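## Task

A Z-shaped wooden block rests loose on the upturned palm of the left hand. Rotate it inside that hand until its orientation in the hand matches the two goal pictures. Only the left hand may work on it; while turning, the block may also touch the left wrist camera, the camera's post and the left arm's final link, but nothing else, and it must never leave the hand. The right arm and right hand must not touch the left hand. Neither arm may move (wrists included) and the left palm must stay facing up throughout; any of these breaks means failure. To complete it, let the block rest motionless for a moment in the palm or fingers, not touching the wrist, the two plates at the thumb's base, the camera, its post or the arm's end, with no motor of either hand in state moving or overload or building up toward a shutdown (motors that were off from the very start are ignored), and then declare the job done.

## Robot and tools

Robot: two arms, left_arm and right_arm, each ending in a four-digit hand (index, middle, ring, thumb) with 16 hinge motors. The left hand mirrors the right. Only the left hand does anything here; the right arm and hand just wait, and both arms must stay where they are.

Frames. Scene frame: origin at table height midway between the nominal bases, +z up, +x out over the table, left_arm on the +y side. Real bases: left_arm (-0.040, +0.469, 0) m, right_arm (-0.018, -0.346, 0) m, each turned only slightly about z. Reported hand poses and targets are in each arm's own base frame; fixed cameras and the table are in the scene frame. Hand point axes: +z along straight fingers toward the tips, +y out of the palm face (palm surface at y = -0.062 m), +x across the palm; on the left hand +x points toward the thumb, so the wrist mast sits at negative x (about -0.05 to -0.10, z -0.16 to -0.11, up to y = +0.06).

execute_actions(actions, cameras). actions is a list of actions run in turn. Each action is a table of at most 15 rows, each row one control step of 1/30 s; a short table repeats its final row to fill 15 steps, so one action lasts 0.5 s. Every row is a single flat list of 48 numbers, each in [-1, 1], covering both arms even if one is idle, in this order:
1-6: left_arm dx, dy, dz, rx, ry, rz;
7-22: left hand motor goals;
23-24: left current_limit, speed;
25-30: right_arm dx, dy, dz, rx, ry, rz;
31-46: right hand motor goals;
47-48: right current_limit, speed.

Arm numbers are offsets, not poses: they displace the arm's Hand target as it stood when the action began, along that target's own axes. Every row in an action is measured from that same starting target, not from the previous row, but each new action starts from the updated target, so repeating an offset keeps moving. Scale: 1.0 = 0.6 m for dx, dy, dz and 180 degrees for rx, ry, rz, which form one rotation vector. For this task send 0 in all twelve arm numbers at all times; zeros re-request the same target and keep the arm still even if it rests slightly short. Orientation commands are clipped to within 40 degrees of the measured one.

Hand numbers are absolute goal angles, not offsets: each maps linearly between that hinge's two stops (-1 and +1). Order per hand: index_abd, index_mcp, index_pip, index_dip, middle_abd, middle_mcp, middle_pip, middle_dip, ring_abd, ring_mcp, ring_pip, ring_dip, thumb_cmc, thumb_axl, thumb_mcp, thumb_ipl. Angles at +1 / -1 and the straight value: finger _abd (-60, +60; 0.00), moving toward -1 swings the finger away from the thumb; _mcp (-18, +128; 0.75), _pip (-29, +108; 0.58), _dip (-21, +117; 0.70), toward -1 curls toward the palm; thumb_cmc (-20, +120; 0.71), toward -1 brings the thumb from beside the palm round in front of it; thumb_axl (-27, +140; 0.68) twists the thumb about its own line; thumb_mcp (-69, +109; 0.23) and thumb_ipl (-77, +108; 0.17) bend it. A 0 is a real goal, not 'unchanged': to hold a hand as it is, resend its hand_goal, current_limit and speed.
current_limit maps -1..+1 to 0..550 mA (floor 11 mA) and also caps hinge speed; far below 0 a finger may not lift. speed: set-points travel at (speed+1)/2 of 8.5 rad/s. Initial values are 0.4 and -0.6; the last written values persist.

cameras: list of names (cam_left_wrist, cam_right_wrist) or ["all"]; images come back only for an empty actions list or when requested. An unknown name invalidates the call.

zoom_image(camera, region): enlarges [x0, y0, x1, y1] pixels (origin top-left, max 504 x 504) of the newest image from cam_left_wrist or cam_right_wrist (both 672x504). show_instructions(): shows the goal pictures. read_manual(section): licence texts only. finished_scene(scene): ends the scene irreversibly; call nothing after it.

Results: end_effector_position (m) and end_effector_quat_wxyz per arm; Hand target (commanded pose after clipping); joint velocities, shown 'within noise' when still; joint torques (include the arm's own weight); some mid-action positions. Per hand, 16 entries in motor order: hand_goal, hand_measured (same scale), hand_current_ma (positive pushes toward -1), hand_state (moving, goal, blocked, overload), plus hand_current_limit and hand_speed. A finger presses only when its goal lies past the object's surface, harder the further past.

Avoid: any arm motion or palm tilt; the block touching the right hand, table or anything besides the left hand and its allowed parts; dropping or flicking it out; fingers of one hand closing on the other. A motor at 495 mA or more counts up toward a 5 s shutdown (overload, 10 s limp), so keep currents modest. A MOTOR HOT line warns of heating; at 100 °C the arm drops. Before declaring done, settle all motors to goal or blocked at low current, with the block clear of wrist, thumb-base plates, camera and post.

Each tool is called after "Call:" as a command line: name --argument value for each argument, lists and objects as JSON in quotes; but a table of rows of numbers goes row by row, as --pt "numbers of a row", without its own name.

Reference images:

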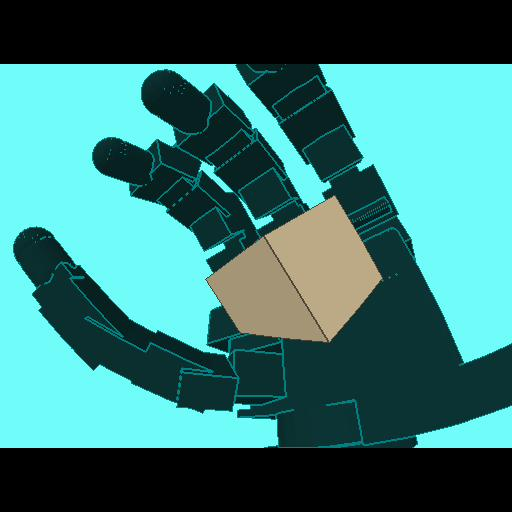

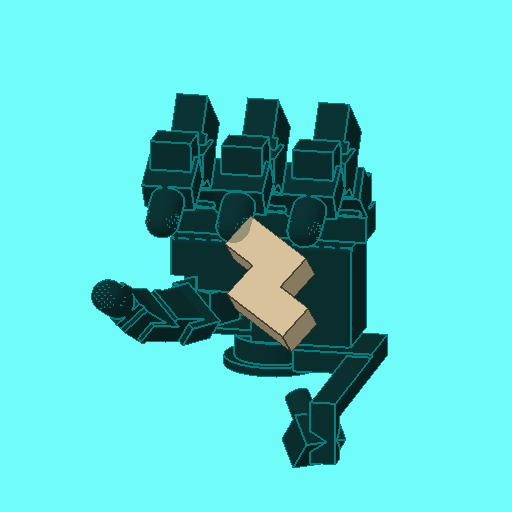

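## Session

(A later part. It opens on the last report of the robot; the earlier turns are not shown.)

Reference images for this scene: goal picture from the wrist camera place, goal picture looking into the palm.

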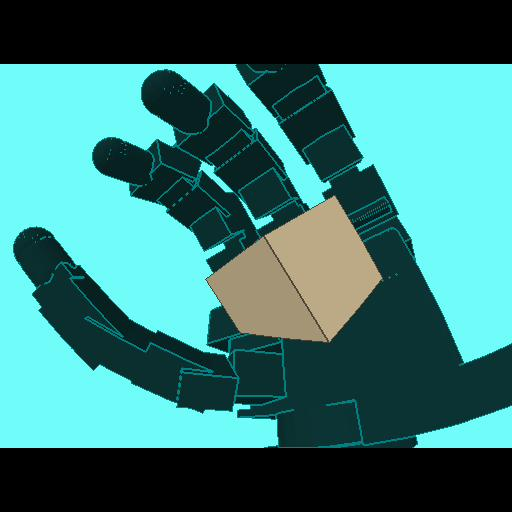

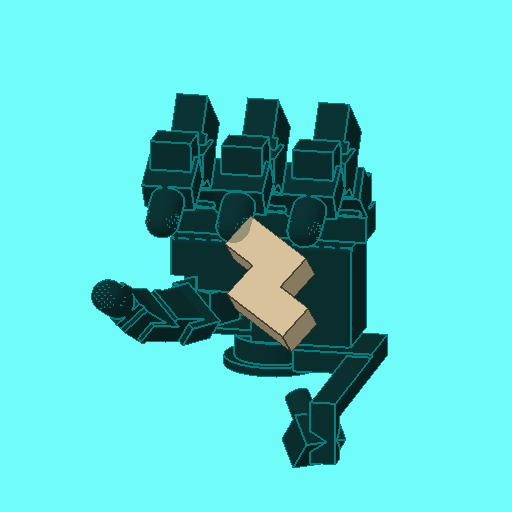

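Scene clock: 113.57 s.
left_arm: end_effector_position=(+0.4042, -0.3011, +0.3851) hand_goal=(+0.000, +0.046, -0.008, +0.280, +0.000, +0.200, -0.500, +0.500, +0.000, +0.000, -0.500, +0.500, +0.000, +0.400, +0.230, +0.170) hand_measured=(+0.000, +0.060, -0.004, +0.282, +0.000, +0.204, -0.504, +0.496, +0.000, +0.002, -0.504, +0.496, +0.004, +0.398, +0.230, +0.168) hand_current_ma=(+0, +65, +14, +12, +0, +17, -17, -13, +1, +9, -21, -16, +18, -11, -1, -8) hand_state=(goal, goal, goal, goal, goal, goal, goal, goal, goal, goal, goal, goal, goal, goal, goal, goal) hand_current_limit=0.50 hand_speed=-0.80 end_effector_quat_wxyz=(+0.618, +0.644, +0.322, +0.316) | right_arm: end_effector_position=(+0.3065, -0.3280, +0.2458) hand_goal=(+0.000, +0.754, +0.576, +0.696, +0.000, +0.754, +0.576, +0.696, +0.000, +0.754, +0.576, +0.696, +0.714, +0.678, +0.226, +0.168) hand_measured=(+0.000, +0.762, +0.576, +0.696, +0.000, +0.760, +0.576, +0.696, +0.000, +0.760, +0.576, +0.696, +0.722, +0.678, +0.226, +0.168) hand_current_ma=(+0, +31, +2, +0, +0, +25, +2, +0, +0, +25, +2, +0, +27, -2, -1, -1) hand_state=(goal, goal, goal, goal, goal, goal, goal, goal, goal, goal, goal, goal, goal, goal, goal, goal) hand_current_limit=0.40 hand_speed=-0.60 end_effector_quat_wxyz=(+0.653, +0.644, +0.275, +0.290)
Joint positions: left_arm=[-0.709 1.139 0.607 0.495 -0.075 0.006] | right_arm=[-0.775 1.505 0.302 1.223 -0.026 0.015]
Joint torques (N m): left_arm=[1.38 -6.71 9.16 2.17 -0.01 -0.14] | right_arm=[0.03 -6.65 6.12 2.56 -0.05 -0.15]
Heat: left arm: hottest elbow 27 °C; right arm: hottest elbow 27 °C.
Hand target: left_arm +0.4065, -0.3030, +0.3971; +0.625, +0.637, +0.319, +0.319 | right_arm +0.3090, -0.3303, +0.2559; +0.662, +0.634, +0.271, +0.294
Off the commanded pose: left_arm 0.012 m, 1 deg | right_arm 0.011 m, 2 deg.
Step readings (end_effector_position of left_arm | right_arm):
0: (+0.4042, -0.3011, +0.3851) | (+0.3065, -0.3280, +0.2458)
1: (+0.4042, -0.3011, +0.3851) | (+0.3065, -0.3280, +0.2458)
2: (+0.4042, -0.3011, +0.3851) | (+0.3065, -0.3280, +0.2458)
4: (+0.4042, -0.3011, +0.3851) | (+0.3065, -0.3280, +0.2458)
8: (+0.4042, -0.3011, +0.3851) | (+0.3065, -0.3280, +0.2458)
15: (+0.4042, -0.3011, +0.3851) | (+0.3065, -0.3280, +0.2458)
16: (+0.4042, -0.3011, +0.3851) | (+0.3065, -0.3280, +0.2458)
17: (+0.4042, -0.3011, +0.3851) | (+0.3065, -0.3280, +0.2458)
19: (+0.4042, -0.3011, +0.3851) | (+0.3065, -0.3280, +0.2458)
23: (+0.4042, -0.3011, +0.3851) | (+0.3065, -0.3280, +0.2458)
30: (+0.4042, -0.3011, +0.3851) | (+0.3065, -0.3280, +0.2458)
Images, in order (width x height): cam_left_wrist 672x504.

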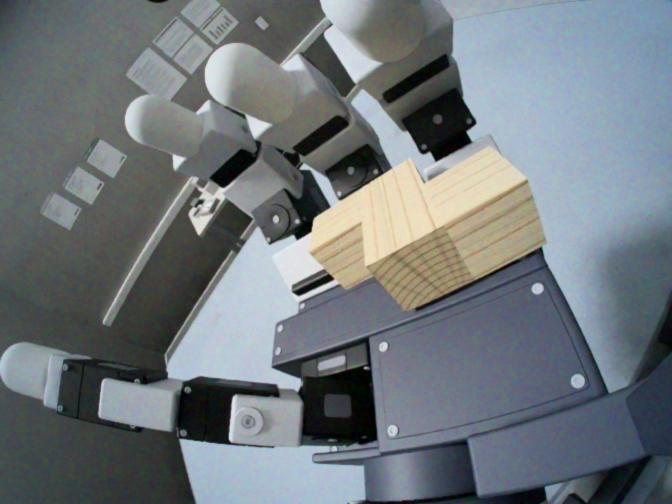

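Call:
execute_actions --actions '[[[0,0,0,0,0,0, 0,0.046,-0.008,0.28, 0,0.2,-0.50,0.5, 0,-0.3,-0.45,0.3, 0,0.4,0.23,0.17, 0.5,-0.85, 0,0,0,0,0,0, 0,0.754,0.576,0.696, 0,0.754,0.576,0.696, 0,0.754,0.576,0.696, 0.714,0.678,0.226,0.168, 0.4,-0.6]],[[0,0,0,0,0,0, 0,0.046,-0.008,0.28, 0,0.2,-0.50,0.5, 0,-0.6,-0.4,-0.1, 0,0.4,0.23,0.17, 0.5,-0.9, 0,0,0,0,0,0, 0,0.754,0.576,0.696, 0,0.754,0.576,0.696, 0,0.754,0.576,0.696, 0.714,0.678,0.226,0.168, 0.4,-0.6]],[[0,0,0,0,0,0, 0,0.046,-0.008,0.28, 0,0.2,-0.50,0.5, 0,-0.9,-0.4,-0.1, 0,0.4,0.23,0.17, 0.5,-0.9, 0,0,0,0,0,0, 0,0.754,0.576,0.696, 0,0.754,0.576,0.696, 0,0.754,0.576,0.696, 0.714,0.678,0.226,0.168, 0.4,-0.6]]]' --cameras '["cam_left_wrist"]'

Scene clock: 117.23 s.
left_arm: end_effector_position=(+0.4042, -0.3011, +0.3851) hand_goal=(+0.000, +0.046, -0.008, +0.280, +0.000, +0.200, -0.500, +0.500, +0.000, -0.900, -0.400, -0.100, +0.000, +0.400, +0.230, +0.170) hand_measured=(+0.000, +0.060, -0.004, +0.282, +0.000, +0.204, -0.504, +0.496, +0.000, -0.706, -0.392, -0.100, +0.004, +0.398, +0.230, +0.168) hand_current_ma=(+0, +65, +14, +12, +0, +17, -17, -13, +1, +412, +40, +3, +18, -11, -1, -8) hand_state=(goal, goal, goal, goal, goal, goal, goal, goal, goal, blocked, goal, goal, goal, goal, goal, goal) hand_current_limit=0.50 hand_speed=-0.90 end_effector_quat_wxyz=(+0.618, +0.644, +0.322, +0.316) | right_arm: end_effector_position=(+0.3065, -0.3280, +0.2458) hand_goal=(+0.000, +0.754, +0.576, +0.696, +0.000, +0.754, +0.576, +0.696, +0.000, +0.754, +0.576, +0.696, +0.714, +0.678, +0.226, +0.168) hand_measured=(+0.000, +0.762, +0.576, +0.696, +0.000, +0.760, +0.576, +0.696, +0.000, +0.760, +0.576, +0.696, +0.722, +0.678, +0.226, +0.168) hand_current_ma=(+0, +31, +2, +0, +0, +25, +2, +0, +0, +25, +2, +0, +27, -2, -1, -1) hand_state=(goal, goal, goal, goal, goal, goal, goal, goal, goal, goal, goal, goal, goal, goal, goal, goal) hand_current_limit=0.40 hand_speed=-0.60 end_effector_quat_wxyz=(+0.653, +0.644, +0.275, +0.290)
Joint positions: left_arm=[-0.709 1.139 0.607 0.495 -0.075 0.006] | right_arm=[-0.775 1.505 0.302 1.223 -0.026 0.015]
Joint torques (N m): left_arm=[1.44 -6.59 9.13 2.11 -0.01 -0.13] | right_arm=[-0.32 -6.71 6.13 2.55 -0.06 -0.17]
Heat: left arm: hottest elbow 27 °C; right arm: hottest elbow 27 °C.
Hand target: left_arm +0.4065, -0.3030, +0.3971; +0.625, +0.637, +0.319, +0.319 | right_arm +0.3090, -0.3303, +0.2559; +0.662, +0.634, +0.271, +0.294
Off the commanded pose: left_arm 0.012 m, 1 deg | right_arm 0.011 m, 2 deg.
Step readings (end_effector_position of left_arm | right_arm):
0: (+0.4042, -0.3011, +0.3851) | (+0.3065, -0.3280, +0.2458)
1: (+0.4042, -0.3011, +0.3851) | (+0.3065, -0.3280, +0.2458)
2: (+0.4042, -0.3011, +0.3851) | (+0.3065, -0.3280, +0.2458)
4: (+0.4042, -0.3011, +0.3851) | (+0.3065, -0.3280, +0.2458)
8: (+0.4042, -0.3011, +0.3851) | (+0.3065, -0.3280, +0.2458)
15: (+0.4042, -0.3011, +0.3851) | (+0.3065, -0.3280, +0.2458)
16: (+0.4042, -0.3011, +0.3851) | (+0.3065, -0.3280, +0.2458)
17: (+0.4042, -0.3011, +0.3851) | (+0.3065, -0.3280, +0.2458)
19: (+0.4042, -0.3011, +0.3851) | (+0.3065, -0.3280, +0.2458)
23: (+0.4042, -0.3011, +0.3851) | (+0.3065, -0.3280, +0.2458)
30: (+0.4042, -0.3011, +0.3851) | (+0.3065, -0.3280, +0.2458)
31: (+0.4042, -0.3011, +0.3851) | (+0.3065, -0.3280, +0.2458)
32: (+0.4042, -0.3011, +0.3851) | (+0.3065, -0.3280, +0.2458)
34: (+0.4042, -0.3011, +0.3851) | (+0.3065, -0.3280, +0.2458)
38: (+0.4042, -0.3011, +0.3851) | (+0.3065, -0.3280, +0.2458)
45: (+0.4042, -0.3011, +0.3851) | (+0.3065, -0.3280, +0.2458)
Images, in order (width x height): cam_left_wrist 672x504.

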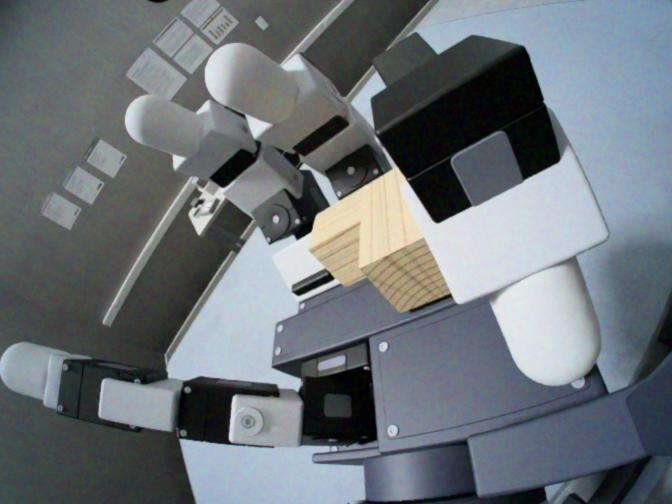

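Call:
execute_actions --actions '[[[0,0,0,0,0,0, 0,0.046,-0.008,0.28, 0,0.2,-0.50,0.5, 0,-0.2,-0.5,0.3, -0.3,0.0,0.23,0.17, 0.6,-0.8, 0,0,0,0,0,0, 0,0.754,0.576,0.696, 0,0.754,0.576,0.696, 0,0.754,0.576,0.696, 0.714,0.678,0.226,0.168, 0.4,-0.6]],[[0,0,0,0,0,0, 0,0.046,-0.008,0.28, 0,0.2,-0.50,0.5, 0,0.1,-0.5,0.5, -0.7,-0.52,0.1,0.15, 0.6,-0.8, 0,0,0,0,0,0, 0,0.754,0.576,0.696, 0,0.754,0.576,0.696, 0,0.754,0.576,0.696, 0.714,0.678,0.226,0.168, 0.4,-0.6]],[[0,0,0,0,0,0, 0,0.046,-0.008,0.28, 0,0.2,-0.50,0.5, 0,0.1,-0.5,0.5, -1,-0.52,0,0.12, 0.6,-0.85, 0,0,0,0,0,0, 0,0.754,0.576,0.696, 0,0.754,0.576,0.696, 0,0.754,0.576,0.696, 0.714,0.678,0.226,0.168, 0.4,-0.6]]]' --cameras '["cam_left_wrist"]'

Scene clock: 120.30 s.
left_arm: end_effector_position=(+0.4042, -0.3011, +0.3851) hand_goal=(+0.000, +0.046, -0.008, +0.280, +0.000, +0.200, -0.500, +0.500, +0.000, +0.100, -0.500, +0.500, -1.000, -0.520, +0.000, +0.120) hand_measured=(+0.000, +0.060, -0.004, +0.282, +0.000, +0.204, -0.504, +0.496, +0.000, +0.104, -0.500, +0.496, -1.000, -0.518, -0.002, +0.120) hand_current_ma=(+0, +65, +14, +12, +0, +17, -17, -13, +1, +14, +2, -16, +0, +13, -8, +6) hand_state=(goal, goal, goal, goal, goal, goal, goal, goal, goal, goal, goal, goal, goal, goal, goal, goal) hand_current_limit=0.60 hand_speed=-0.85 end_effector_quat_wxyz=(+0.618, +0.644, +0.322, +0.316) | right_arm: end_effector_position=(+0.3065, -0.3280, +0.2458) hand_goal=(+0.000, +0.754, +0.576, +0.696, +0.000, +0.754, +0.576, +0.696, +0.000, +0.754, +0.576, +0.696, +0.714, +0.678, +0.226, +0.168) hand_measured=(+0.000, +0.762, +0.576, +0.696, +0.000, +0.760, +0.576, +0.696, +0.000, +0.760, +0.576, +0.696, +0.722, +0.678, +0.226, +0.168) hand_current_ma=(+0, +31, +2, +0, +0, +25, +2, +0, +0, +25, +2, +0, +27, -2, -1, -1) hand_state=(goal, goal, goal, goal, goal, goal, goal, goal, goal, goal, goal, goal, goal, goal, goal, goal) hand_current_limit=0.40 hand_speed=-0.60 end_effector_quat_wxyz=(+0.653, +0.644, +0.275, +0.290)
Joint positions: left_arm=[-0.709 1.139 0.607 0.495 -0.075 0.006] | right_arm=[-0.775 1.505 0.302 1.223 -0.026 0.015]
Joint torques (N m): left_arm=[1.38 -6.77 9.16 2.18 -0.01 -0.23] | right_arm=[-0.5 -6.42 6.17 2.59 -0.08 -0.17]
Heat: left arm: hottest elbow 27 °C; right arm: hottest elbow 27 °C.
Hand target: left_arm +0.4065, -0.3030, +0.3971; +0.625, +0.637, +0.319, +0.319 | right_arm +0.3090, -0.3303, +0.2559; +0.662, +0.634, +0.271, +0.294
Off the commanded pose: left_arm 0.012 m, 1 deg | right_arm 0.011 m, 2 deg.
Step readings (end_effector_position of left_arm | right_arm):
0: (+0.4042, -0.3011, +0.3851) | (+0.3065, -0.3280, +0.2458)
1: (+0.4042, -0.3011, +0.3851) | (+0.3065, -0.3280, +0.2458)
2: (+0.4042, -0.3011, +0.3851) | (+0.3065, -0.3280, +0.2458)
4: (+0.4042, -0.3011, +0.3851) | (+0.3065, -0.3280, +0.2458)
8: (+0.4042, -0.3011, +0.3851) | (+0.3065, -0.3280, +0.2458)
15: (+0.4042, -0.3011, +0.3851) | (+0.3065, -0.3280, +0.2458)
16: (+0.4042, -0.3011, +0.3851) | (+0.3065, -0.3280, +0.2458)
17: (+0.4042, -0.3011, +0.3851) | (+0.3065, -0.3280, +0.2458)
19: (+0.4042, -0.3011, +0.3851) | (+0.3065, -0.3280, +0.2458)
23: (+0.4042, -0.3011, +0.3851) | (+0.3065, -0.3280, +0.2458)
30: (+0.4042, -0.3011, +0.3851) | (+0.3065, -0.3280, +0.2458)
31: (+0.4042, -0.3011, +0.3851) | (+0.3065, -0.3280, +0.2458)
32: (+0.4042, -0.3011, +0.3851) | (+0.3065, -0.3280, +0.2458)
34: (+0.4042, -0.3011, +0.3851) | (+0.3065, -0.3280, +0.2458)
38: (+0.4042, -0.3011, +0.3851) | (+0.3065, -0.3280, +0.2458)
45: (+0.4042, -0.3011, +0.3851) | (+0.3065, -0.3280, +0.2458)
Images, in order (width x height): cam_left_wrist 672x504.

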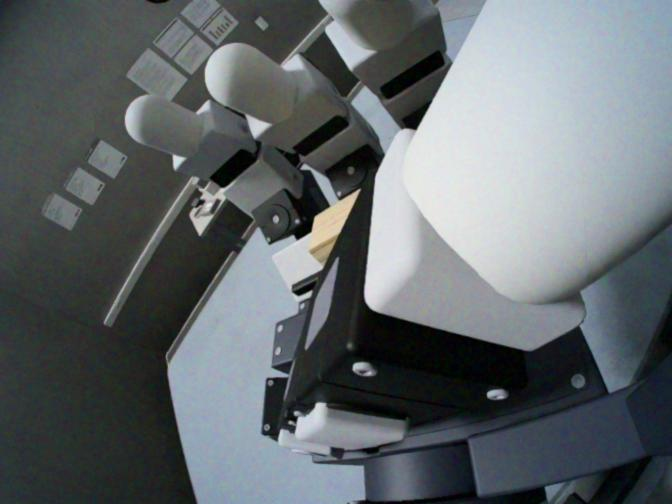

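Call:
execute_actions --actions '[[[0,0,0,0,0,0, 0,0.046,-0.008,0.28, 0,0.15,-0.6,0.5, 0,0.1,-0.5,0.55, -1,-0.52,-0.16,0.12, 0.6,-0.9, 0,0,0,0,0,0, 0,0.754,0.576,0.696, 0,0.754,0.576,0.696, 0,0.754,0.576,0.696, 0.714,0.678,0.226,0.168, 0.4,-0.6]],[[0,0,0,0,0,0, 0,0.046,-0.008,0.28, 0,0.05,-0.7,0.46, 0,-0.05,-0.54,0.6, -1,-0.52,-0.16,0.12, 0.7,-0.92, 0,0,0,0,0,0, 0,0.754,0.576,0.696, 0,0.754,0.576,0.696, 0,0.754,0.576,0.696, 0.714,0.678,0.226,0.168, 0.4,-0.6]]]' --cameras '["cam_left_wrist"]'

Scene clock: 122.23 s.
left_arm: end_effector_position=(+0.4042, -0.3011, +0.3851) hand_goal=(+0.000, +0.046, -0.008, +0.280, +0.000, +0.050, -0.700, +0.460, +0.000, -0.050, -0.540, +0.600, -1.000, -0.520, -0.160, +0.120) hand_measured=(+0.000, +0.060, -0.004, +0.282, +0.000, +0.062, -0.698, +0.462, +0.000, -0.038, -0.538, +0.596, -0.996, -0.516, -0.146, +0.122) hand_current_ma=(+0, +65, +14, +12, +0, +54, +5, +10, +1, +56, +5, -16, +15, +17, +78, +11) hand_state=(goal, goal, goal, goal, goal, goal, goal, goal, goal, goal, goal, goal, goal, goal, goal, goal) hand_current_limit=0.70 hand_speed=-0.92 end_effector_quat_wxyz=(+0.618, +0.644, +0.322, +0.316) | right_arm: end_effector_position=(+0.3065, -0.3280, +0.2458) hand_goal=(+0.000, +0.754, +0.576, +0.696, +0.000, +0.754, +0.576, +0.696, +0.000, +0.754, +0.576, +0.696, +0.714, +0.678, +0.226, +0.168) hand_measured=(+0.000, +0.762, +0.576, +0.696, +0.000, +0.760, +0.576, +0.696, +0.000, +0.760, +0.576, +0.696, +0.722, +0.678, +0.226, +0.168) hand_current_ma=(+0, +31, +2, +0, +0, +25, +2, +0, +0, +25, +2, +0, +27, -2, -1, -1) hand_state=(goal, goal, goal, goal, goal, goal, goal, goal, goal, goal, goal, goal, goal, goal, goal, goal) hand_current_limit=0.40 hand_speed=-0.60 end_effector_quat_wxyz=(+0.653, +0.644, +0.275, +0.290)
Joint positions: left_arm=[-0.709 1.139 0.607 0.495 -0.075 0.006] | right_arm=[-0.775 1.505 0.302 1.223 -0.026 0.015]
Joint torques (N m): left_arm=[1.49 -6.71 9.14 2.14 -0.01 -0.23] | right_arm=[-0.56 -6.83 6.17 2.61 -0.05 -0.16]
Heat: left arm: hottest elbow 27 °C; right arm: hottest elbow 27 °C.
Hand target: left_arm +0.4065, -0.3030, +0.3971; +0.625, +0.637, +0.319, +0.319 | right_arm +0.3090, -0.3303, +0.2559; +0.662, +0.634, +0.271, +0.294
Off the commanded pose: left_arm 0.012 m, 1 deg | right_arm 0.011 m, 2 deg.
Step readings (end_effector_position of left_arm | right_arm):
0: (+0.4042, -0.3011, +0.3851) | (+0.3065, -0.3280, +0.2458)
1: (+0.4042, -0.3011, +0.3851) | (+0.3065, -0.3280, +0.2458)
2: (+0.4042, -0.3011, +0.3851) | (+0.3065, -0.3280, +0.2458)
4: (+0.4042, -0.3011, +0.3851) | (+0.3065, -0.3280, +0.2458)
8: (+0.4042, -0.3011, +0.3851) | (+0.3065, -0.3280, +0.2458)
15: (+0.4042, -0.3011, +0.3851) | (+0.3065, -0.3280, +0.2458)
16: (+0.4042, -0.3011, +0.3851) | (+0.3065, -0.3280, +0.2458)
17: (+0.4042, -0.3011, +0.3851) | (+0.3065, -0.3280, +0.2458)
19: (+0.4042, -0.3011, +0.3851) | (+0.3065, -0.3280, +0.2458)
23: (+0.4042, -0.3011, +0.3851) | (+0.3065, -0.3280, +0.2458)
30: (+0.4042, -0.3011, +0.3851) | (+0.3065, -0.3280, +0.2458)
Images, in order (width x height): cam_left_wrist 672x504.

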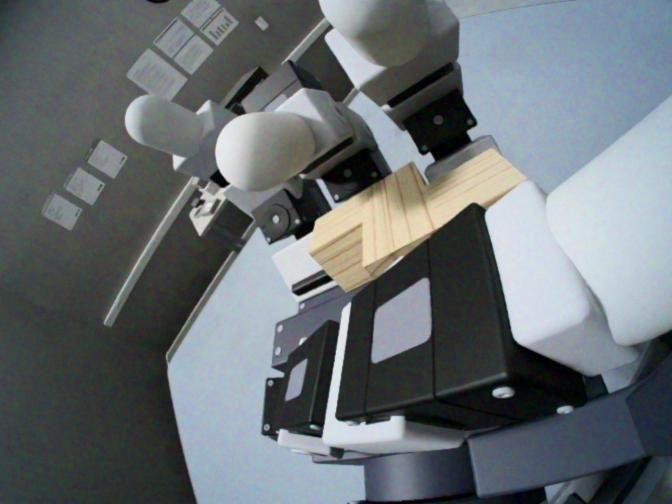

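Call:
execute_actions --actions '[[[0,0,0,0,0,0, 0,0.046,-0.008,0.28, 0,0.2,-0.59,0, 0,0.2,-0.59,0, -1,-0.52,-0.15,0.12, 0.6,-0.85, 0,0,0,0,0,0, 0,0.754,0.576,0.696, 0,0.754,0.576,0.696, 0,0.754,0.576,0.696, 0.714,0.678,0.226,0.168, 0.4,-0.6]],[[0,0,0,0,0,0, 0,0.046,-0.008,0.28, 0,0.2,-0.62,-0.39, 0,0.2,-0.62,-0.39, -1,-0.52,-0.15,0.12, 0.6,-0.85, 0,0,0,0,0,0, 0,0.754,0.576,0.696, 0,0.754,0.576,0.696, 0,0.754,0.576,0.696, 0.714,0.678,0.226,0.168, 0.4,-0.6]],[[0,0,0,0,0,0, 0,0.046,-0.008,0.28, 0,0.21,-0.74,-0.53, 0,0.21,-0.74,-0.53, -1,-0.52,-0.15,0.12, 0.6,-0.9, 0,0,0,0,0,0, 0,0.754,0.576,0.696, 0,0.754,0.576,0.696, 0,0.754,0.576,0.696, 0.714,0.678,0.226,0.168, 0.4,-0.6]]]' --cameras '["cam_left_wrist"]'

Scene clock: 128.97 s.
left_arm: end_effector_position=(+0.4042, -0.3011, +0.3851) hand_goal=(+0.000, +0.046, -0.008, +0.280, +0.000, +0.210, -0.740, -0.530, +0.000, +0.210, -0.740, -0.530, -1.000, -0.520, -0.150, +0.120) hand_measured=(+0.000, +0.060, -0.004, +0.282, +0.000, +0.218, -0.692, -0.418, +0.000, +0.238, -0.702, -0.480, -0.996, -0.516, -0.146, +0.122) hand_current_ma=(+0, +65, +14, +12, +0, +35, +230, +440, +1, +142, +180, +237, +15, +17, +23, +11) hand_state=(goal, goal, goal, goal, goal, goal, blocked, blocked, goal, blocked, blocked, blocked, goal, goal, goal, goal) hand_current_limit=0.60 hand_speed=-0.90 end_effector_quat_wxyz=(+0.618, +0.644, +0.322, +0.316) | right_arm: end_effector_position=(+0.3065, -0.3280, +0.2458) hand_goal=(+0.000, +0.754, +0.576, +0.696, +0.000, +0.754, +0.576, +0.696, +0.000, +0.754, +0.576, +0.696, +0.714, +0.678, +0.226, +0.168) hand_measured=(+0.000, +0.762, +0.576, +0.696, +0.000, +0.760, +0.576, +0.696, +0.000, +0.760, +0.576, +0.696, +0.722, +0.678, +0.226, +0.168) hand_current_ma=(+0, +31, +2, +0, +0, +25, +2, +0, +0, +25, +2, +0, +27, -2, -1, -1) hand_state=(goal, goal, goal, goal, goal, goal, goal, goal, goal, goal, goal, goal, goal, goal, goal, goal) hand_current_limit=0.40 hand_speed=-0.60 end_effector_quat_wxyz=(+0.653, +0.644, +0.275, +0.290)
Joint positions: left_arm=[-0.709 1.139 0.607 0.495 -0.075 0.006] | right_arm=[-0.775 1.505 0.302 1.223 -0.026 0.015]
Joint torques (N m): left_arm=[1.44 -6.71 9.16 2.17 -0.01 -0.23] | right_arm=[0.03 -6.65 6.15 2.47 -0.04 -0.17]
Heat: left arm: hottest elbow 28 °C; right arm: hottest elbow 27 °C.
Hand target: left_arm +0.4065, -0.3030, +0.3971; +0.625, +0.637, +0.319, +0.319 | right_arm +0.3090, -0.3303, +0.2559; +0.662, +0.634, +0.271, +0.294
Off the commanded pose: left_arm 0.012 m, 1 deg | right_arm 0.011 m, 2 deg.
Step readings (end_effector_position of left_arm | right_arm):
0: (+0.4042, -0.3011, +0.3851) | (+0.3065, -0.3280, +0.2458)
1: (+0.4042, -0.3011, +0.3851) | (+0.3065, -0.3280, +0.2458)
2: (+0.4042, -0.3011, +0.3851) | (+0.3065, -0.3280, +0.2458)
4: (+0.4042, -0.3011, +0.3851) | (+0.3065, -0.3280, +0.2458)
8: (+0.4042, -0.3011, +0.3851) | (+0.3065, -0.3280, +0.2458)
15: (+0.4042, -0.3011, +0.3851) | (+0.3065, -0.3280, +0.2458)
16: (+0.4042, -0.3011, +0.3851) | (+0.3065, -0.3280, +0.2458)
17: (+0.4042, -0.3011, +0.3851) | (+0.3065, -0.3280, +0.2458)
19: (+0.4042, -0.3011, +0.3851) | (+0.3065, -0.3280, +0.2458)
23: (+0.4042, -0.3011, +0.3851) | (+0.3065, -0.3280, +0.2458)
30: (+0.4042, -0.3011, +0.3851) | (+0.3065, -0.3280, +0.2458)
31: (+0.4042, -0.3011, +0.3851) | (+0.3065, -0.3280, +0.2458)
32: (+0.4042, -0.3011, +0.3851) | (+0.3065, -0.3280, +0.2458)
34: (+0.4042, -0.3011, +0.3851) | (+0.3065, -0.3280, +0.2458)
38: (+0.4042, -0.3011, +0.3851) | (+0.3065, -0.3280, +0.2458)
45: (+0.4042, -0.3011, +0.3851) | (+0.3065, -0.3280, +0.2458)
Images, in order (width x height): cam_left_wrist 672x504.

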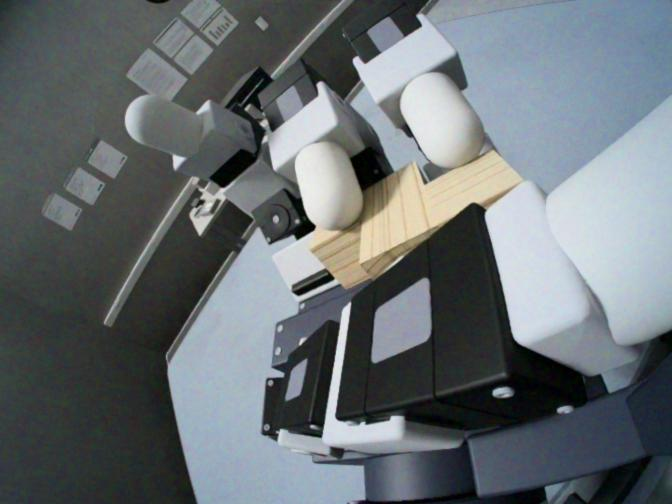

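Call:
execute_actions --actions '[[[0,0,0,0,0,0, 0,0.046,-0.008,0.28, 0,0.23,-0.95,-0.75, 0,0.25,-0.95,-0.8, -1,-0.52,-0.15,0.12, 0.76,-0.92, 0,0,0,0,0,0, 0,0.754,0.576,0.696, 0,0.754,0.576,0.696, 0,0.754,0.576,0.696, 0.714,0.678,0.226,0.168, 0.4,-0.6]],[[0,0,0,0,0,0, 0,0.046,-0.008,0.28, 0,0.23,-0.95,-0.75, 0,0.25,-0.95,-0.8, -1,-0.52,-0.08,0.12, 0.76,-0.92, 0,0,0,0,0,0, 0,0.754,0.576,0.696, 0,0.754,0.576,0.696, 0,0.754,0.576,0.696, 0.714,0.678,0.226,0.168, 0.4,-0.6]]]' --cameras '["cam_left_wrist"]'

Scene clock: 131.10 s.
left_arm: end_effector_position=(+0.4042, -0.3011, +0.3851) hand_goal=(+0.000, +0.046, -0.008, +0.280, +0.000, +0.230, -0.950, -0.750, +0.000, +0.250, -0.950, -0.800, -1.000, -0.520, -0.080, +0.120) hand_measured=(+0.000, +0.060, -0.004, +0.282, +0.000, +0.234, -0.692, -0.434, +0.000, +0.262, -0.936, -0.736, -1.000, -0.518, -0.088, +0.120) hand_current_ma=(+0, +65, +14, +12, +0, +22, +484, +484, +1, +53, +60, +307, +0, +14, -51, +1) hand_state=(goal, goal, goal, goal, goal, goal, blocked, blocked, goal, goal, goal, blocked, goal, goal, goal, goal) hand_current_limit=0.76 hand_speed=-0.92 end_effector_quat_wxyz=(+0.618, +0.644, +0.322, +0.316) | right_arm: end_effector_position=(+0.3065, -0.3280, +0.2458) hand_goal=(+0.000, +0.754, +0.576, +0.696, +0.000, +0.754, +0.576, +0.696, +0.000, +0.754, +0.576, +0.696, +0.714, +0.678, +0.226, +0.168) hand_measured=(+0.000, +0.762, +0.576, +0.696, +0.000, +0.760, +0.576, +0.696, +0.000, +0.760, +0.576, +0.696, +0.722, +0.678, +0.226, +0.168) hand_current_ma=(+0, +31, +2, +0, +0, +25, +2, +0, +0, +25, +2, +0, +27, -2, -1, -1) hand_state=(goal, goal, goal, goal, goal, goal, goal, goal, goal, goal, goal, goal, goal, goal, goal, goal) hand_current_limit=0.40 hand_speed=-0.60 end_effector_quat_wxyz=(+0.653, +0.644, +0.275, +0.290)
Joint positions: left_arm=[-0.709 1.139 0.607 0.495 -0.075 0.006] | right_arm=[-0.775 1.505 0.302 1.223 -0.026 0.015]
Joint torques (N m): left_arm=[1.32 -6.77 9.17 2.18 -0.01 -0.24] | right_arm=[0.03 -6.83 6.16 2.55 -0.05 -0.19]
Heat: left arm: hottest elbow 28 °C; right arm: hottest elbow 27 °C.
Hand target: left_arm +0.4065, -0.3030, +0.3971; +0.625, +0.637, +0.319, +0.319 | right_arm +0.3090, -0.3303, +0.2559; +0.662, +0.634, +0.271, +0.294
Off the commanded pose: left_arm 0.012 m, 1 deg | right_arm 0.011 m, 2 deg.
Step readings (end_effector_position of left_arm | right_arm):
0: (+0.4042, -0.3011, +0.3851) | (+0.3065, -0.3280, +0.2458)
1: (+0.4042, -0.3011, +0.3851) | (+0.3065, -0.3280, +0.2458)
2: (+0.4042, -0.3011, +0.3851) | (+0.3065, -0.3280, +0.2458)
4: (+0.4042, -0.3011, +0.3851) | (+0.3065, -0.3280, +0.2458)
8: (+0.4042, -0.3011, +0.3851) | (+0.3065, -0.3280, +0.2458)
15: (+0.4042, -0.3011, +0.3851) | (+0.3065, -0.3280, +0.2458)
16: (+0.4042, -0.3011, +0.3851) | (+0.3065, -0.3280, +0.2458)
17: (+0.4042, -0.3011, +0.3851) | (+0.3065, -0.3280, +0.2458)
19: (+0.4042, -0.3011, +0.3851) | (+0.3065, -0.3280, +0.2458)
23: (+0.4042, -0.3011, +0.3851) | (+0.3065, -0.3280, +0.2458)
30: (+0.4042, -0.3011, +0.3851) | (+0.3065, -0.3280, +0.2458)
Images, in order (width x height): cam_left_wrist 672x504.

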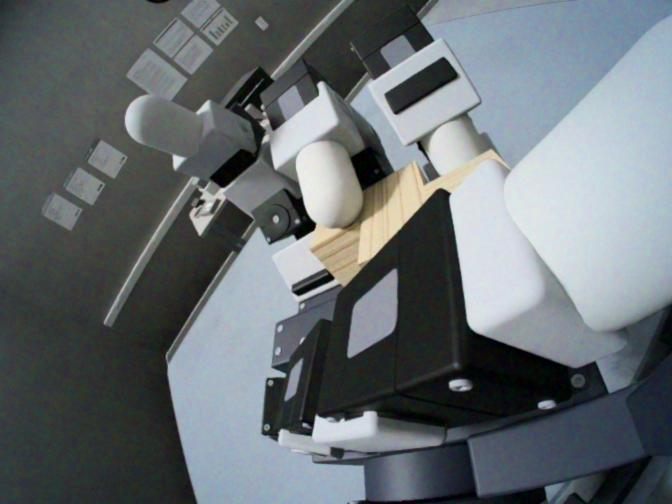

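Call:
execute_actions --actions '[[[0,0,0,0,0,0, 0,0.046,-0.008,0.28, 0,0.23,-0.74,-0.5, 0,0.25,-0.95,-0.8, -0.6,-0.52,0.1,0.15, 0.6,-0.85, 0,0,0,0,0,0, 0,0.754,0.576,0.696, 0,0.754,0.576,0.696, 0,0.754,0.576,0.696, 0.714,0.678,0.226,0.168, 0.4,-0.6]],[[0,0,0,0,0,0, 0,0.046,-0.008,0.28, 0,0.23,-0.74,-0.5, 0,0.05,-0.95,-0.8, -0.3,0.0,0.23,0.17, 0.6,-0.85, 0,0,0,0,0,0, 0,0.754,0.576,0.696, 0,0.754,0.576,0.696, 0,0.754,0.576,0.696, 0.714,0.678,0.226,0.168, 0.4,-0.6]],[[0,0,0,0,0,0, 0,0.046,-0.008,0.28, 0,0.23,-0.74,-0.5, 0,-0.15,-0.95,-0.8, 0,0.4,0.23,0.17, 0.6,-0.85, 0,0,0,0,0,0, 0,0.754,0.576,0.696, 0,0.754,0.576,0.696, 0,0.754,0.576,0.696, 0.714,0.678,0.226,0.168, 0.4,-0.6]]]' --cameras '["cam_left_wrist"]'

Scene clock: 134.87 s.
left_arm: end_effector_position=(+0.4042, -0.3011, +0.3851) hand_goal=(+0.000, +0.046, -0.008, +0.280, +0.000, +0.230, -0.740, -0.500, +0.000, -0.150, -0.950, -0.800, +0.000, +0.400, +0.230, +0.170) hand_measured=(+0.000, +0.060, -0.004, +0.282, -0.002, +0.236, -0.690, -0.434, +0.000, -0.104, -0.906, -0.774, +0.004, +0.398, +0.230, +0.168) hand_current_ma=(+0, +65, +14, +12, -10, +25, +241, +315, +1, +228, +208, +117, +18, -11, -1, -8) hand_state=(goal, goal, goal, goal, goal, goal, blocked, blocked, goal, blocked, blocked, blocked, goal, goal, goal, goal) hand_current_limit=0.60 hand_speed=-0.85 end_effector_quat_wxyz=(+0.618, +0.644, +0.322, +0.316) | right_arm: end_effector_position=(+0.3065, -0.3280, +0.2458) hand_goal=(+0.000, +0.754, +0.576, +0.696, +0.000, +0.754, +0.576, +0.696, +0.000, +0.754, +0.576, +0.696, +0.714, +0.678, +0.226, +0.168) hand_measured=(+0.000, +0.762, +0.576, +0.696, +0.000, +0.760, +0.576, +0.696, +0.000, +0.760, +0.576, +0.696, +0.722, +0.678, +0.226, +0.168) hand_current_ma=(+0, +31, +2, +0, +0, +25, +2, +0, +0, +25, +2, +0, +27, -2, -1, -1) hand_state=(goal, goal, goal, goal, goal, goal, goal, goal, goal, goal, goal, goal, goal, goal, goal, goal) hand_current_limit=0.40 hand_speed=-0.60 end_effector_quat_wxyz=(+0.653, +0.644, +0.275, +0.290)
Joint positions: left_arm=[-0.709 1.139 0.607 0.495 -0.075 0.006] | right_arm=[-0.775 1.505 0.302 1.223 -0.026 0.015]
Joint torques (N m): left_arm=[1.32 -6.71 9.14 2.15 -0.01 -0.13] | right_arm=[-0.26 -6.65 6.19 2.51 -0.04 -0.16]
Heat: left arm: hottest elbow 28 °C; right arm: hottest elbow 27 °C.
Hand target: left_arm +0.4065, -0.3030, +0.3971; +0.625, +0.637, +0.319, +0.319 | right_arm +0.3090, -0.3303, +0.2559; +0.662, +0.634, +0.271, +0.294
Off the commanded pose: left_arm 0.012 m, 1 deg | right_arm 0.011 m, 2 deg.
Step readings (end_effector_position of left_arm | right_arm):
0: (+0.4042, -0.3011, +0.3851) | (+0.3065, -0.3280, +0.2458)
1: (+0.4042, -0.3011, +0.3851) | (+0.3065, -0.3280, +0.2458)
2: (+0.4042, -0.3011, +0.3851) | (+0.3065, -0.3280, +0.2458)
4: (+0.4042, -0.3011, +0.3851) | (+0.3065, -0.3280, +0.2458)
8: (+0.4042, -0.3011, +0.3851) | (+0.3065, -0.3280, +0.2458)
15: (+0.4042, -0.3011, +0.3851) | (+0.3065, -0.3280, +0.2458)
16: (+0.4042, -0.3011, +0.3851) | (+0.3065, -0.3280, +0.2458)
17: (+0.4042, -0.3011, +0.3851) | (+0.3065, -0.3280, +0.2458)
19: (+0.4042, -0.3011, +0.3851) | (+0.3065, -0.3280, +0.2458)
23: (+0.4042, -0.3011, +0.3851) | (+0.3065, -0.3280, +0.2458)
30: (+0.4042, -0.3011, +0.3851) | (+0.3065, -0.3280, +0.2458)
31: (+0.4042, -0.3011, +0.3851) | (+0.3065, -0.3280, +0.2458)
32: (+0.4042, -0.3011, +0.3851) | (+0.3065, -0.3280, +0.2458)
34: (+0.4042, -0.3011, +0.3851) | (+0.3065, -0.3280, +0.2458)
38: (+0.4042, -0.3011, +0.3851) | (+0.3065, -0.3280, +0.2458)
45: (+0.4042, -0.3011, +0.3851) | (+0.3065, -0.3280, +0.2458)
Images, in order (width x height): cam_left_wrist 672x504.

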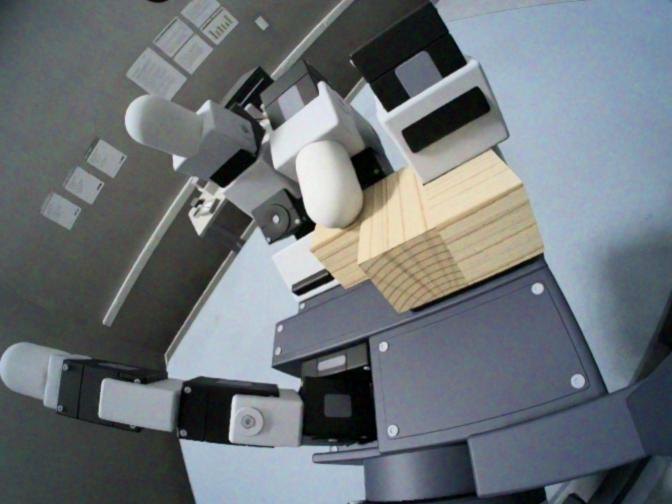

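Call:
execute_actions --actions '[[[0,0,0,0,0,0, 0,0.046,-0.008,0.28, 0,0.23,-0.74,-0.5, 0,-0.3,-0.95,-0.8, 0,0.4,0.23,0.17, 0.7,-0.9, 0,0,0,0,0,0, 0,0.754,0.576,0.696, 0,0.754,0.576,0.696, 0,0.754,0.576,0.696, 0.714,0.678,0.226,0.168, 0.4,-0.6]],[[0,0,0,0,0,0, 0,0.046,-0.008,0.28, 0,0.23,-0.74,-0.5, 0,-0.5,-0.95,-0.75, 0,0.4,0.23,0.17, 0.7,-0.9, 0,0,0,0,0,0, 0,0.754,0.576,0.696, 0,0.754,0.576,0.696, 0,0.754,0.576,0.696, 0.714,0.678,0.226,0.168, 0.4,-0.6]]]' --cameras '["cam_left_wrist"]'

Scene clock: 136.90 s.
left_arm: end_effector_position=(+0.4042, -0.3011, +0.3851) hand_goal=(+0.000, +0.046, -0.008, +0.280, +0.000, +0.230, -0.740, -0.500, +0.000, -0.500, -0.950, -0.750, +0.000, +0.400, +0.230, +0.170) hand_measured=(+0.000, +0.060, -0.004, +0.282, -0.002, +0.236, -0.690, -0.434, +0.000, -0.114, -0.902, -0.772, +0.004, +0.398, +0.230, +0.168) hand_current_ma=(+0, +65, +14, +12, -10, +26, +241, +315, +1, +468, +229, -103, +18, -11, -1, -8) hand_state=(goal, goal, goal, goal, goal, goal, blocked, blocked, goal, blocked, blocked, blocked, goal, goal, goal, goal) hand_current_limit=0.70 hand_speed=-0.90 end_effector_quat_wxyz=(+0.618, +0.644, +0.322, +0.316) | right_arm: end_effector_position=(+0.3065, -0.3280, +0.2458) hand_goal=(+0.000, +0.754, +0.576, +0.696, +0.000, +0.754, +0.576, +0.696, +0.000, +0.754, +0.576, +0.696, +0.714, +0.678, +0.226, +0.168) hand_measured=(+0.000, +0.762, +0.576, +0.696, +0.000, +0.760, +0.576, +0.696, +0.000, +0.760, +0.576, +0.696, +0.722, +0.678, +0.226, +0.168) hand_current_ma=(+0, +31, +2, +0, +0, +25, +2, +0, +0, +25, +2, +0, +27, -2, -1, -1) hand_state=(goal, goal, goal, goal, goal, goal, goal, goal, goal, goal, goal, goal, goal, goal, goal, goal) hand_current_limit=0.40 hand_speed=-0.60 end_effector_quat_wxyz=(+0.653, +0.644, +0.275, +0.290)
Joint positions: left_arm=[-0.709 1.139 0.607 0.495 -0.075 0.006] | right_arm=[-0.775 1.505 0.302 1.223 -0.026 0.015]
Joint torques (N m): left_arm=[1.44 -6.71 9.16 2.15 -0.01 -0.13] | right_arm=[-0.26 -6.24 6.13 2.45 -0.05 -0.16]
Heat: left arm: hottest elbow 28 °C; right arm: hottest elbow 27 °C.
Hand target: left_arm +0.4065, -0.3030, +0.3971; +0.625, +0.637, +0.319, +0.319 | right_arm +0.3090, -0.3303, +0.2559; +0.662, +0.634, +0.271, +0.294
Off the commanded pose: left_arm 0.012 m, 1 deg | right_arm 0.011 m, 2 deg.
Step readings (end_effector_position of left_arm | right_arm):
0: (+0.4042, -0.3011, +0.3851) | (+0.3065, -0.3280, +0.2458)
1: (+0.4042, -0.3011, +0.3851) | (+0.3065, -0.3280, +0.2458)
2: (+0.4042, -0.3011, +0.3851) | (+0.3065, -0.3280, +0.2458)
4: (+0.4042, -0.3011, +0.3851) | (+0.3065, -0.3280, +0.2458)
8: (+0.4042, -0.3011, +0.3851) | (+0.3065, -0.3280, +0.2458)
15: (+0.4042, -0.3011, +0.3851) | (+0.3065, -0.3280, +0.2458)
16: (+0.4042, -0.3011, +0.3851) | (+0.3065, -0.3280, +0.2458)
17: (+0.4042, -0.3011, +0.3851) | (+0.3065, -0.3280, +0.2458)
19: (+0.4042, -0.3011, +0.3851) | (+0.3065, -0.3280, +0.2458)
23: (+0.4042, -0.3011, +0.3851) | (+0.3065, -0.3280, +0.2458)
30: (+0.4042, -0.3011, +0.3851) | (+0.3065, -0.3280, +0.2458)
Images, in order (width x height): cam_left_wrist 672x504.

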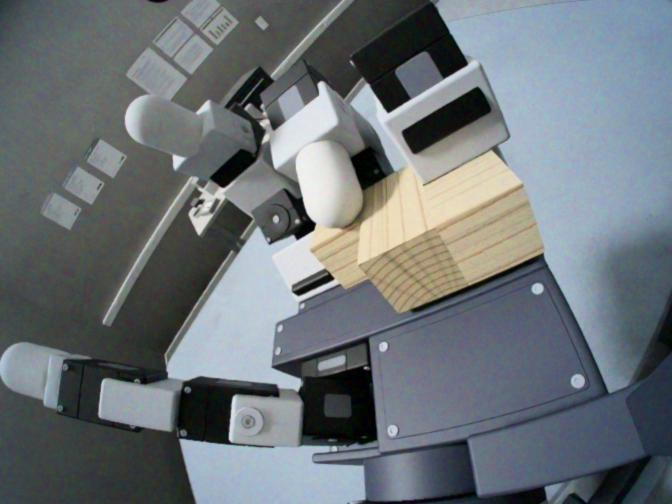

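Call:
execute_actions --actions '[[[0,0,0,0,0,0, 0,0.046,-0.008,0.28, 0,0.25,-0.55,-0.3, 0,-0.2,-0.95,-0.9, 0,0.4,0.23,0.17, 0.7,-0.92, 0,0,0,0,0,0, 0,0.754,0.576,0.696, 0,0.754,0.576,0.696, 0,0.754,0.576,0.696, 0.714,0.678,0.226,0.168, 0.4,-0.6]],[[0,0,0,0,0,0, 0,0.046,-0.008,0.28, 0,0.25,-0.55,-0.3, 0,-0.4,-0.95,-0.9, 0,0.4,0.23,0.17, 0.7,-0.92, 0,0,0,0,0,0, 0,0.754,0.576,0.696, 0,0.754,0.576,0.696, 0,0.754,0.576,0.696, 0.714,0.678,0.226,0.168, 0.4,-0.6]]]' --cameras '["cam_left_wrist"]'

Scene clock: 138.70 s.
left_arm: end_effector_position=(+0.4042, -0.3011, +0.3851) hand_goal=(+0.000, +0.046, -0.008, +0.280, +0.000, +0.250, -0.550, -0.300, +0.000, -0.400, -0.950, -0.900, +0.000, +0.400, +0.230, +0.170) hand_measured=(+0.000, +0.060, -0.004, +0.282, -0.002, +0.254, -0.554, -0.304, +0.000, -0.128, -0.888, -0.800, +0.004, +0.398, +0.230, +0.168) hand_current_ma=(+0, +65, +14, +12, -10, +16, -19, -14, -1, +468, +293, +468, +18, -11, -1, -8) hand_state=(goal, goal, goal, goal, goal, goal, goal, goal, goal, blocked, blocked, blocked, goal, goal, goal, goal) hand_current_limit=0.70 hand_speed=-0.92 end_effector_quat_wxyz=(+0.618, +0.644, +0.322, +0.316) | right_arm: end_effector_position=(+0.3065, -0.3280, +0.2458) hand_goal=(+0.000, +0.754, +0.576, +0.696, +0.000, +0.754, +0.576, +0.696, +0.000, +0.754, +0.576, +0.696, +0.714, +0.678, +0.226, +0.168) hand_measured=(+0.000, +0.762, +0.576, +0.696, +0.000, +0.760, +0.576, +0.696, +0.000, +0.760, +0.576, +0.696, +0.722, +0.678, +0.226, +0.168) hand_current_ma=(+0, +31, +2, +0, +0, +25, +2, +0, +0, +25, +2, +0, +27, -2, -1, -1) hand_state=(goal, goal, goal, goal, goal, goal, goal, goal, goal, goal, goal, goal, goal, goal, goal, goal) hand_current_limit=0.40 hand_speed=-0.60 end_effector_quat_wxyz=(+0.653, +0.644, +0.275, +0.290)
Joint positions: left_arm=[-0.709 1.139 0.607 0.495 -0.075 0.006] | right_arm=[-0.775 1.505 0.302 1.223 -0.026 0.015]
Joint torques (N m): left_arm=[1.38 -6.65 9.16 2.15 -0.01 -0.14] | right_arm=[-0.32 -6.65 6.2 2.55 -0.04 -0.19]
Heat: left arm: hottest elbow 28 °C; right arm: hottest elbow 27 °C.
Hand target: left_arm +0.4065, -0.3030, +0.3971; +0.625, +0.637, +0.319, +0.319 | right_arm +0.3090, -0.3303, +0.2559; +0.662, +0.634, +0.271, +0.294
Off the commanded pose: left_arm 0.012 m, 1 deg | right_arm 0.011 m, 2 deg.
Step readings (end_effector_position of left_arm | right_arm):
0: (+0.4042, -0.3011, +0.3851) | (+0.3065, -0.3280, +0.2458)
1: (+0.4042, -0.3011, +0.3851) | (+0.3065, -0.3280, +0.2458)
2: (+0.4042, -0.3011, +0.3851) | (+0.3065, -0.3280, +0.2458)
4: (+0.4042, -0.3011, +0.3851) | (+0.3065, -0.3280, +0.2458)
8: (+0.4042, -0.3011, +0.3851) | (+0.3065, -0.3280, +0.2458)
15: (+0.4042, -0.3011, +0.3851) | (+0.3065, -0.3280, +0.2458)
16: (+0.4042, -0.3011, +0.3851) | (+0.3065, -0.3280, +0.2458)
17: (+0.4042, -0.3011, +0.3851) | (+0.3065, -0.3280, +0.2458)
19: (+0.4042, -0.3011, +0.3851) | (+0.3065, -0.3280, +0.2458)
23: (+0.4042, -0.3011, +0.3851) | (+0.3065, -0.3280, +0.2458)
30: (+0.4042, -0.3011, +0.3851) | (+0.3065, -0.3280, +0.2458)
Images, in order (width x height): cam_left_wrist 672x504.

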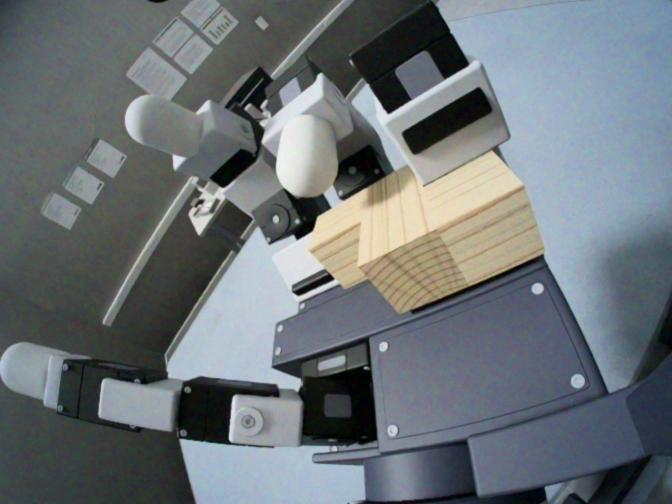

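Call:
execute_actions --actions '[[[0,0,0,0,0,0, 0,0.046,-0.008,0.28, 0,0.25,-0.55,-0.3, 0,-0.15,-0.85,-0.65, 0,0.4,0.23,0.17, 0.7,-0.92, 0,0,0,0,0,0, 0,0.754,0.576,0.696, 0,0.754,0.576,0.696, 0,0.754,0.576,0.696, 0.714,0.678,0.226,0.168, 0.4,-0.6]],[[0,0,0,0,0,0, 0,0.046,-0.008,0.28, 0,0.25,-0.55,-0.3, 0,-0.3,-0.75,-0.5, 0,0.4,0.23,0.17, 0.7,-0.92, 0,0,0,0,0,0, 0,0.754,0.576,0.696, 0,0.754,0.576,0.696, 0,0.754,0.576,0.696, 0.714,0.678,0.226,0.168, 0.4,-0.6]],[[0,0,0,0,0,0, 0,0.046,-0.008,0.28, 0,0.25,-0.55,-0.3, 0,-0.4,-0.73,-0.4, 0,0.4,0.23,0.17, 0.7,-0.92, 0,0,0,0,0,0, 0,0.754,0.576,0.696, 0,0.754,0.576,0.696, 0,0.754,0.576,0.696, 0.714,0.678,0.226,0.168, 0.4,-0.6]]]' --cameras '["cam_left_wrist"]'

Scene clock: 142.63 s.
left_arm: end_effector_position=(+0.4042, -0.3011, +0.3851) hand_goal=(+0.000, +0.046, -0.008, +0.280, +0.000, +0.250, -0.550, -0.300, +0.000, -0.400, -0.730, -0.400, +0.000, +0.400, +0.230, +0.170) hand_measured=(+0.000, +0.060, -0.004, +0.282, -0.002, +0.254, -0.554, -0.304, +0.000, -0.210, -0.798, -0.714, +0.004, +0.398, +0.230, +0.168) hand_current_ma=(+0, +65, +14, +12, -10, +16, -19, -14, -1, +468, -323, -467, +18, -11, -1, -8) hand_state=(goal, goal, goal, goal, goal, goal, goal, goal, goal, blocked, blocked, blocked, goal, goal, goal, goal) hand_current_limit=0.70 hand_speed=-0.92 end_effector_quat_wxyz=(+0.618, +0.644, +0.322, +0.316) | right_arm: end_effector_position=(+0.3065, -0.3280, +0.2458) hand_goal=(+0.000, +0.754, +0.576, +0.696, +0.000, +0.754, +0.576, +0.696, +0.000, +0.754, +0.576, +0.696, +0.714, +0.678, +0.226, +0.168) hand_measured=(+0.000, +0.762, +0.576, +0.696, +0.000, +0.760, +0.576, +0.696, +0.000, +0.760, +0.576, +0.696, +0.722, +0.678, +0.226, +0.168) hand_current_ma=(+0, +31, +2, +0, +0, +25, +2, +0, +0, +25, +2, +0, +27, -2, -1, -1) hand_state=(goal, goal, goal, goal, goal, goal, goal, goal, goal, goal, goal, goal, goal, goal, goal, goal) hand_current_limit=0.40 hand_speed=-0.60 end_effector_quat_wxyz=(+0.653, +0.644, +0.275, +0.290)
Joint positions: left_arm=[-0.709 1.139 0.607 0.495 -0.075 0.006] | right_arm=[-0.775 1.505 0.302 1.223 -0.026 0.015]
Joint torques (N m): left_arm=[1.38 -6.71 9.14 2.15 -0.01 -0.13] | right_arm=[-0.32 -6.36 6.17 2.58 -0.06 -0.17]
Heat: left arm: hottest elbow 28 °C; right arm: hottest elbow 27 °C.
Hand target: left_arm +0.4065, -0.3030, +0.3971; +0.625, +0.637, +0.319, +0.319 | right_arm +0.3090, -0.3303, +0.2559; +0.662, +0.634, +0.271, +0.294
Off the commanded pose: left_arm 0.012 m, 1 deg | right_arm 0.011 m, 2 deg.
Step readings (end_effector_position of left_arm | right_arm):
0: (+0.4042, -0.3011, +0.3851) | (+0.3065, -0.3280, +0.2458)
1: (+0.4042, -0.3011, +0.3851) | (+0.3065, -0.3280, +0.2458)
2: (+0.4042, -0.3011, +0.3851) | (+0.3065, -0.3280, +0.2458)
4: (+0.4042, -0.3011, +0.3851) | (+0.3065, -0.3280, +0.2458)
8: (+0.4042, -0.3011, +0.3851) | (+0.3065, -0.3280, +0.2458)
15: (+0.4042, -0.3011, +0.3851) | (+0.3065, -0.3280, +0.2458)
16: (+0.4042, -0.3011, +0.3851) | (+0.3065, -0.3280, +0.2458)
17: (+0.4042, -0.3011, +0.3851) | (+0.3065, -0.3280, +0.2458)
19: (+0.4042, -0.3011, +0.3851) | (+0.3065, -0.3280, +0.2458)
23: (+0.4042, -0.3011, +0.3851) | (+0.3065, -0.3280, +0.2458)
30: (+0.4042, -0.3011, +0.3851) | (+0.3065, -0.3280, +0.2458)
31: (+0.4042, -0.3011, +0.3851) | (+0.3065, -0.3280, +0.2458)
32: (+0.4042, -0.3011, +0.3851) | (+0.3065, -0.3280, +0.2458)
34: (+0.4042, -0.3011, +0.3851) | (+0.3065, -0.3280, +0.2458)
38: (+0.4042, -0.3011, +0.3851) | (+0.3065, -0.3280, +0.2458)
45: (+0.4042, -0.3011, +0.3851) | (+0.3065, -0.3280, +0.2458)
Images, in order (width x height): cam_left_wrist 672x504.

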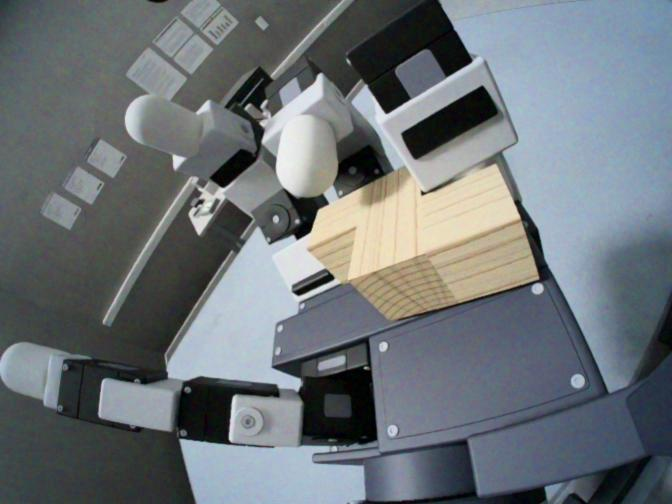

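Yawing well. Continue.

Call:
execute_actions --actions '[[[0,0,0,0,0,0, 0,0.046,-0.008,0.28, 0,0.25,-0.55,-0.3, 0,-0.4,-0.65,-0.2, 0,0.4,0.23,0.17, 0.75,-0.92, 0,0,0,0,0,0, 0,0.754,0.576,0.696, 0,0.754,0.576,0.696, 0,0.754,0.576,0.696, 0.714,0.678,0.226,0.168, 0.4,-0.6]],[[0,0,0,0,0,0, 0,0.046,-0.008,0.28, 0,0.25,-0.55,-0.3, 0,-0.45,-0.55,0, 0,0.4,0.23,0.17, 0.75,-0.92, 0,0,0,0,0,0, 0,0.754,0.576,0.696, 0,0.754,0.576,0.696, 0,0.754,0.576,0.696, 0.714,0.678,0.226,0.168, 0.4,-0.6]],[[0,0,0,0,0,0, 0,0.046,-0.008,0.28, 0,0.25,-0.55,-0.3, 0,-0.45,-0.55,0, 0,0.4,0.23,0.17, 0.75,-0.92, 0,0,0,0,0,0, 0,0.754,0.576,0.696, 0,0.754,0.576,0.696, 0,0.754,0.576,0.696, 0.714,0.678,0.226,0.168, 0.4,-0.6]]]' --cameras '["cam_left_wrist"]'

Scene clock: 145.13 s.
left_arm: end_effector_position=(+0.4042, -0.3011, +0.3851) hand_goal=(+0.000, +0.046, -0.008, +0.280, +0.000, +0.250, -0.550, -0.300, +0.000, -0.450, -0.550, +0.000, +0.000, +0.400, +0.230, +0.170) hand_measured=(+0.000, +0.060, -0.004, +0.282, -0.002, +0.254, -0.554, -0.304, +0.000, -0.212, -0.794, -0.714, +0.004, +0.398, +0.230, +0.168) hand_current_ma=(+0, +65, +14, +12, -10, +16, -19, -14, -1, +481, -481, -481, +18, -11, -1, -8) hand_state=(goal, goal, goal, goal, goal, goal, goal, goal, goal, blocked, blocked, blocked, goal, goal, goal, goal) hand_current_limit=0.75 hand_speed=-0.92 end_effector_quat_wxyz=(+0.618, +0.644, +0.322, +0.316) | right_arm: end_effector_position=(+0.3065, -0.3280, +0.2458) hand_goal=(+0.000, +0.754, +0.576, +0.696, +0.000, +0.754, +0.576, +0.696, +0.000, +0.754, +0.576, +0.696, +0.714, +0.678, +0.226, +0.168) hand_measured=(+0.000, +0.762, +0.576, +0.696, +0.000, +0.760, +0.576, +0.696, +0.000, +0.760, +0.576, +0.696, +0.722, +0.678, +0.226, +0.168) hand_current_ma=(+0, +31, +2, +0, +0, +25, +2, +0, +0, +25, +2, +0, +27, -2, -1, -1) hand_state=(goal, goal, goal, goal, goal, goal, goal, goal, goal, goal, goal, goal, goal, goal, goal, goal) hand_current_limit=0.40 hand_speed=-0.60 end_effector_quat_wxyz=(+0.653, +0.644, +0.275, +0.290)
Joint positions: left_arm=[-0.709 1.139 0.607 0.495 -0.075 0.006] | right_arm=[-0.775 1.505 0.302 1.223 -0.026 0.015]
Joint torques (N m): left_arm=[1.38 -6.71 9.16 2.15 -0.01 -0.14] | right_arm=[-0.67 -6.83 6.09 2.51 -0.05 -0.18]
Heat: left arm: hottest elbow 28 °C; right arm: hottest elbow 27 °C.
Hand target: left_arm +0.4065, -0.3030, +0.3971; +0.625, +0.637, +0.319, +0.319 | right_arm +0.3090, -0.3303, +0.2559; +0.662, +0.634, +0.271, +0.294
Off the commanded pose: left_arm 0.012 m, 1 deg | right_arm 0.011 m, 2 deg.
Step readings (end_effector_position of left_arm | right_arm):
0: (+0.4042, -0.3011, +0.3851) | (+0.3065, -0.3280, +0.2458)
1: (+0.4042, -0.3011, +0.3851) | (+0.3065, -0.3280, +0.2458)
2: (+0.4042, -0.3011, +0.3851) | (+0.3065, -0.3280, +0.2458)
4: (+0.4042, -0.3011, +0.3851) | (+0.3065, -0.3280, +0.2458)
8: (+0.4042, -0.3011, +0.3851) | (+0.3065, -0.3280, +0.2458)
15: (+0.4042, -0.3011, +0.3851) | (+0.3065, -0.3280, +0.2458)
16: (+0.4042, -0.3011, +0.3851) | (+0.3065, -0.3280, +0.2458)
17: (+0.4042, -0.3011, +0.3851) | (+0.3065, -0.3280, +0.2458)
19: (+0.4042, -0.3011, +0.3851) | (+0.3065, -0.3280, +0.2458)
23: (+0.4042, -0.3011, +0.3851) | (+0.3065, -0.3280, +0.2458)
30: (+0.4042, -0.3011, +0.3851) | (+0.3065, -0.3280, +0.2458)
31: (+0.4042, -0.3011, +0.3851) | (+0.3065, -0.3280, +0.2458)
32: (+0.4042, -0.3011, +0.3851) | (+0.3065, -0.3280, +0.2458)
34: (+0.4042, -0.3011, +0.3851) | (+0.3065, -0.3280, +0.2458)
38: (+0.4042, -0.3011, +0.3851) | (+0.3065, -0.3280, +0.2458)
45: (+0.4042, -0.3011, +0.3851) | (+0.3065, -0.3280, +0.2458)
Images, in order (width x height): cam_left_wrist 672x504.

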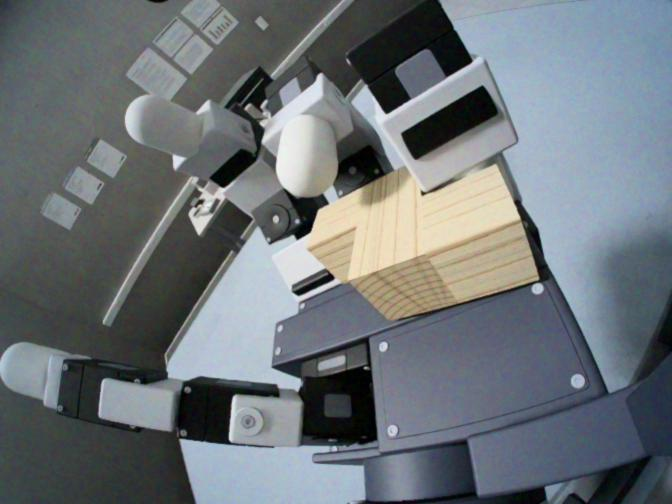

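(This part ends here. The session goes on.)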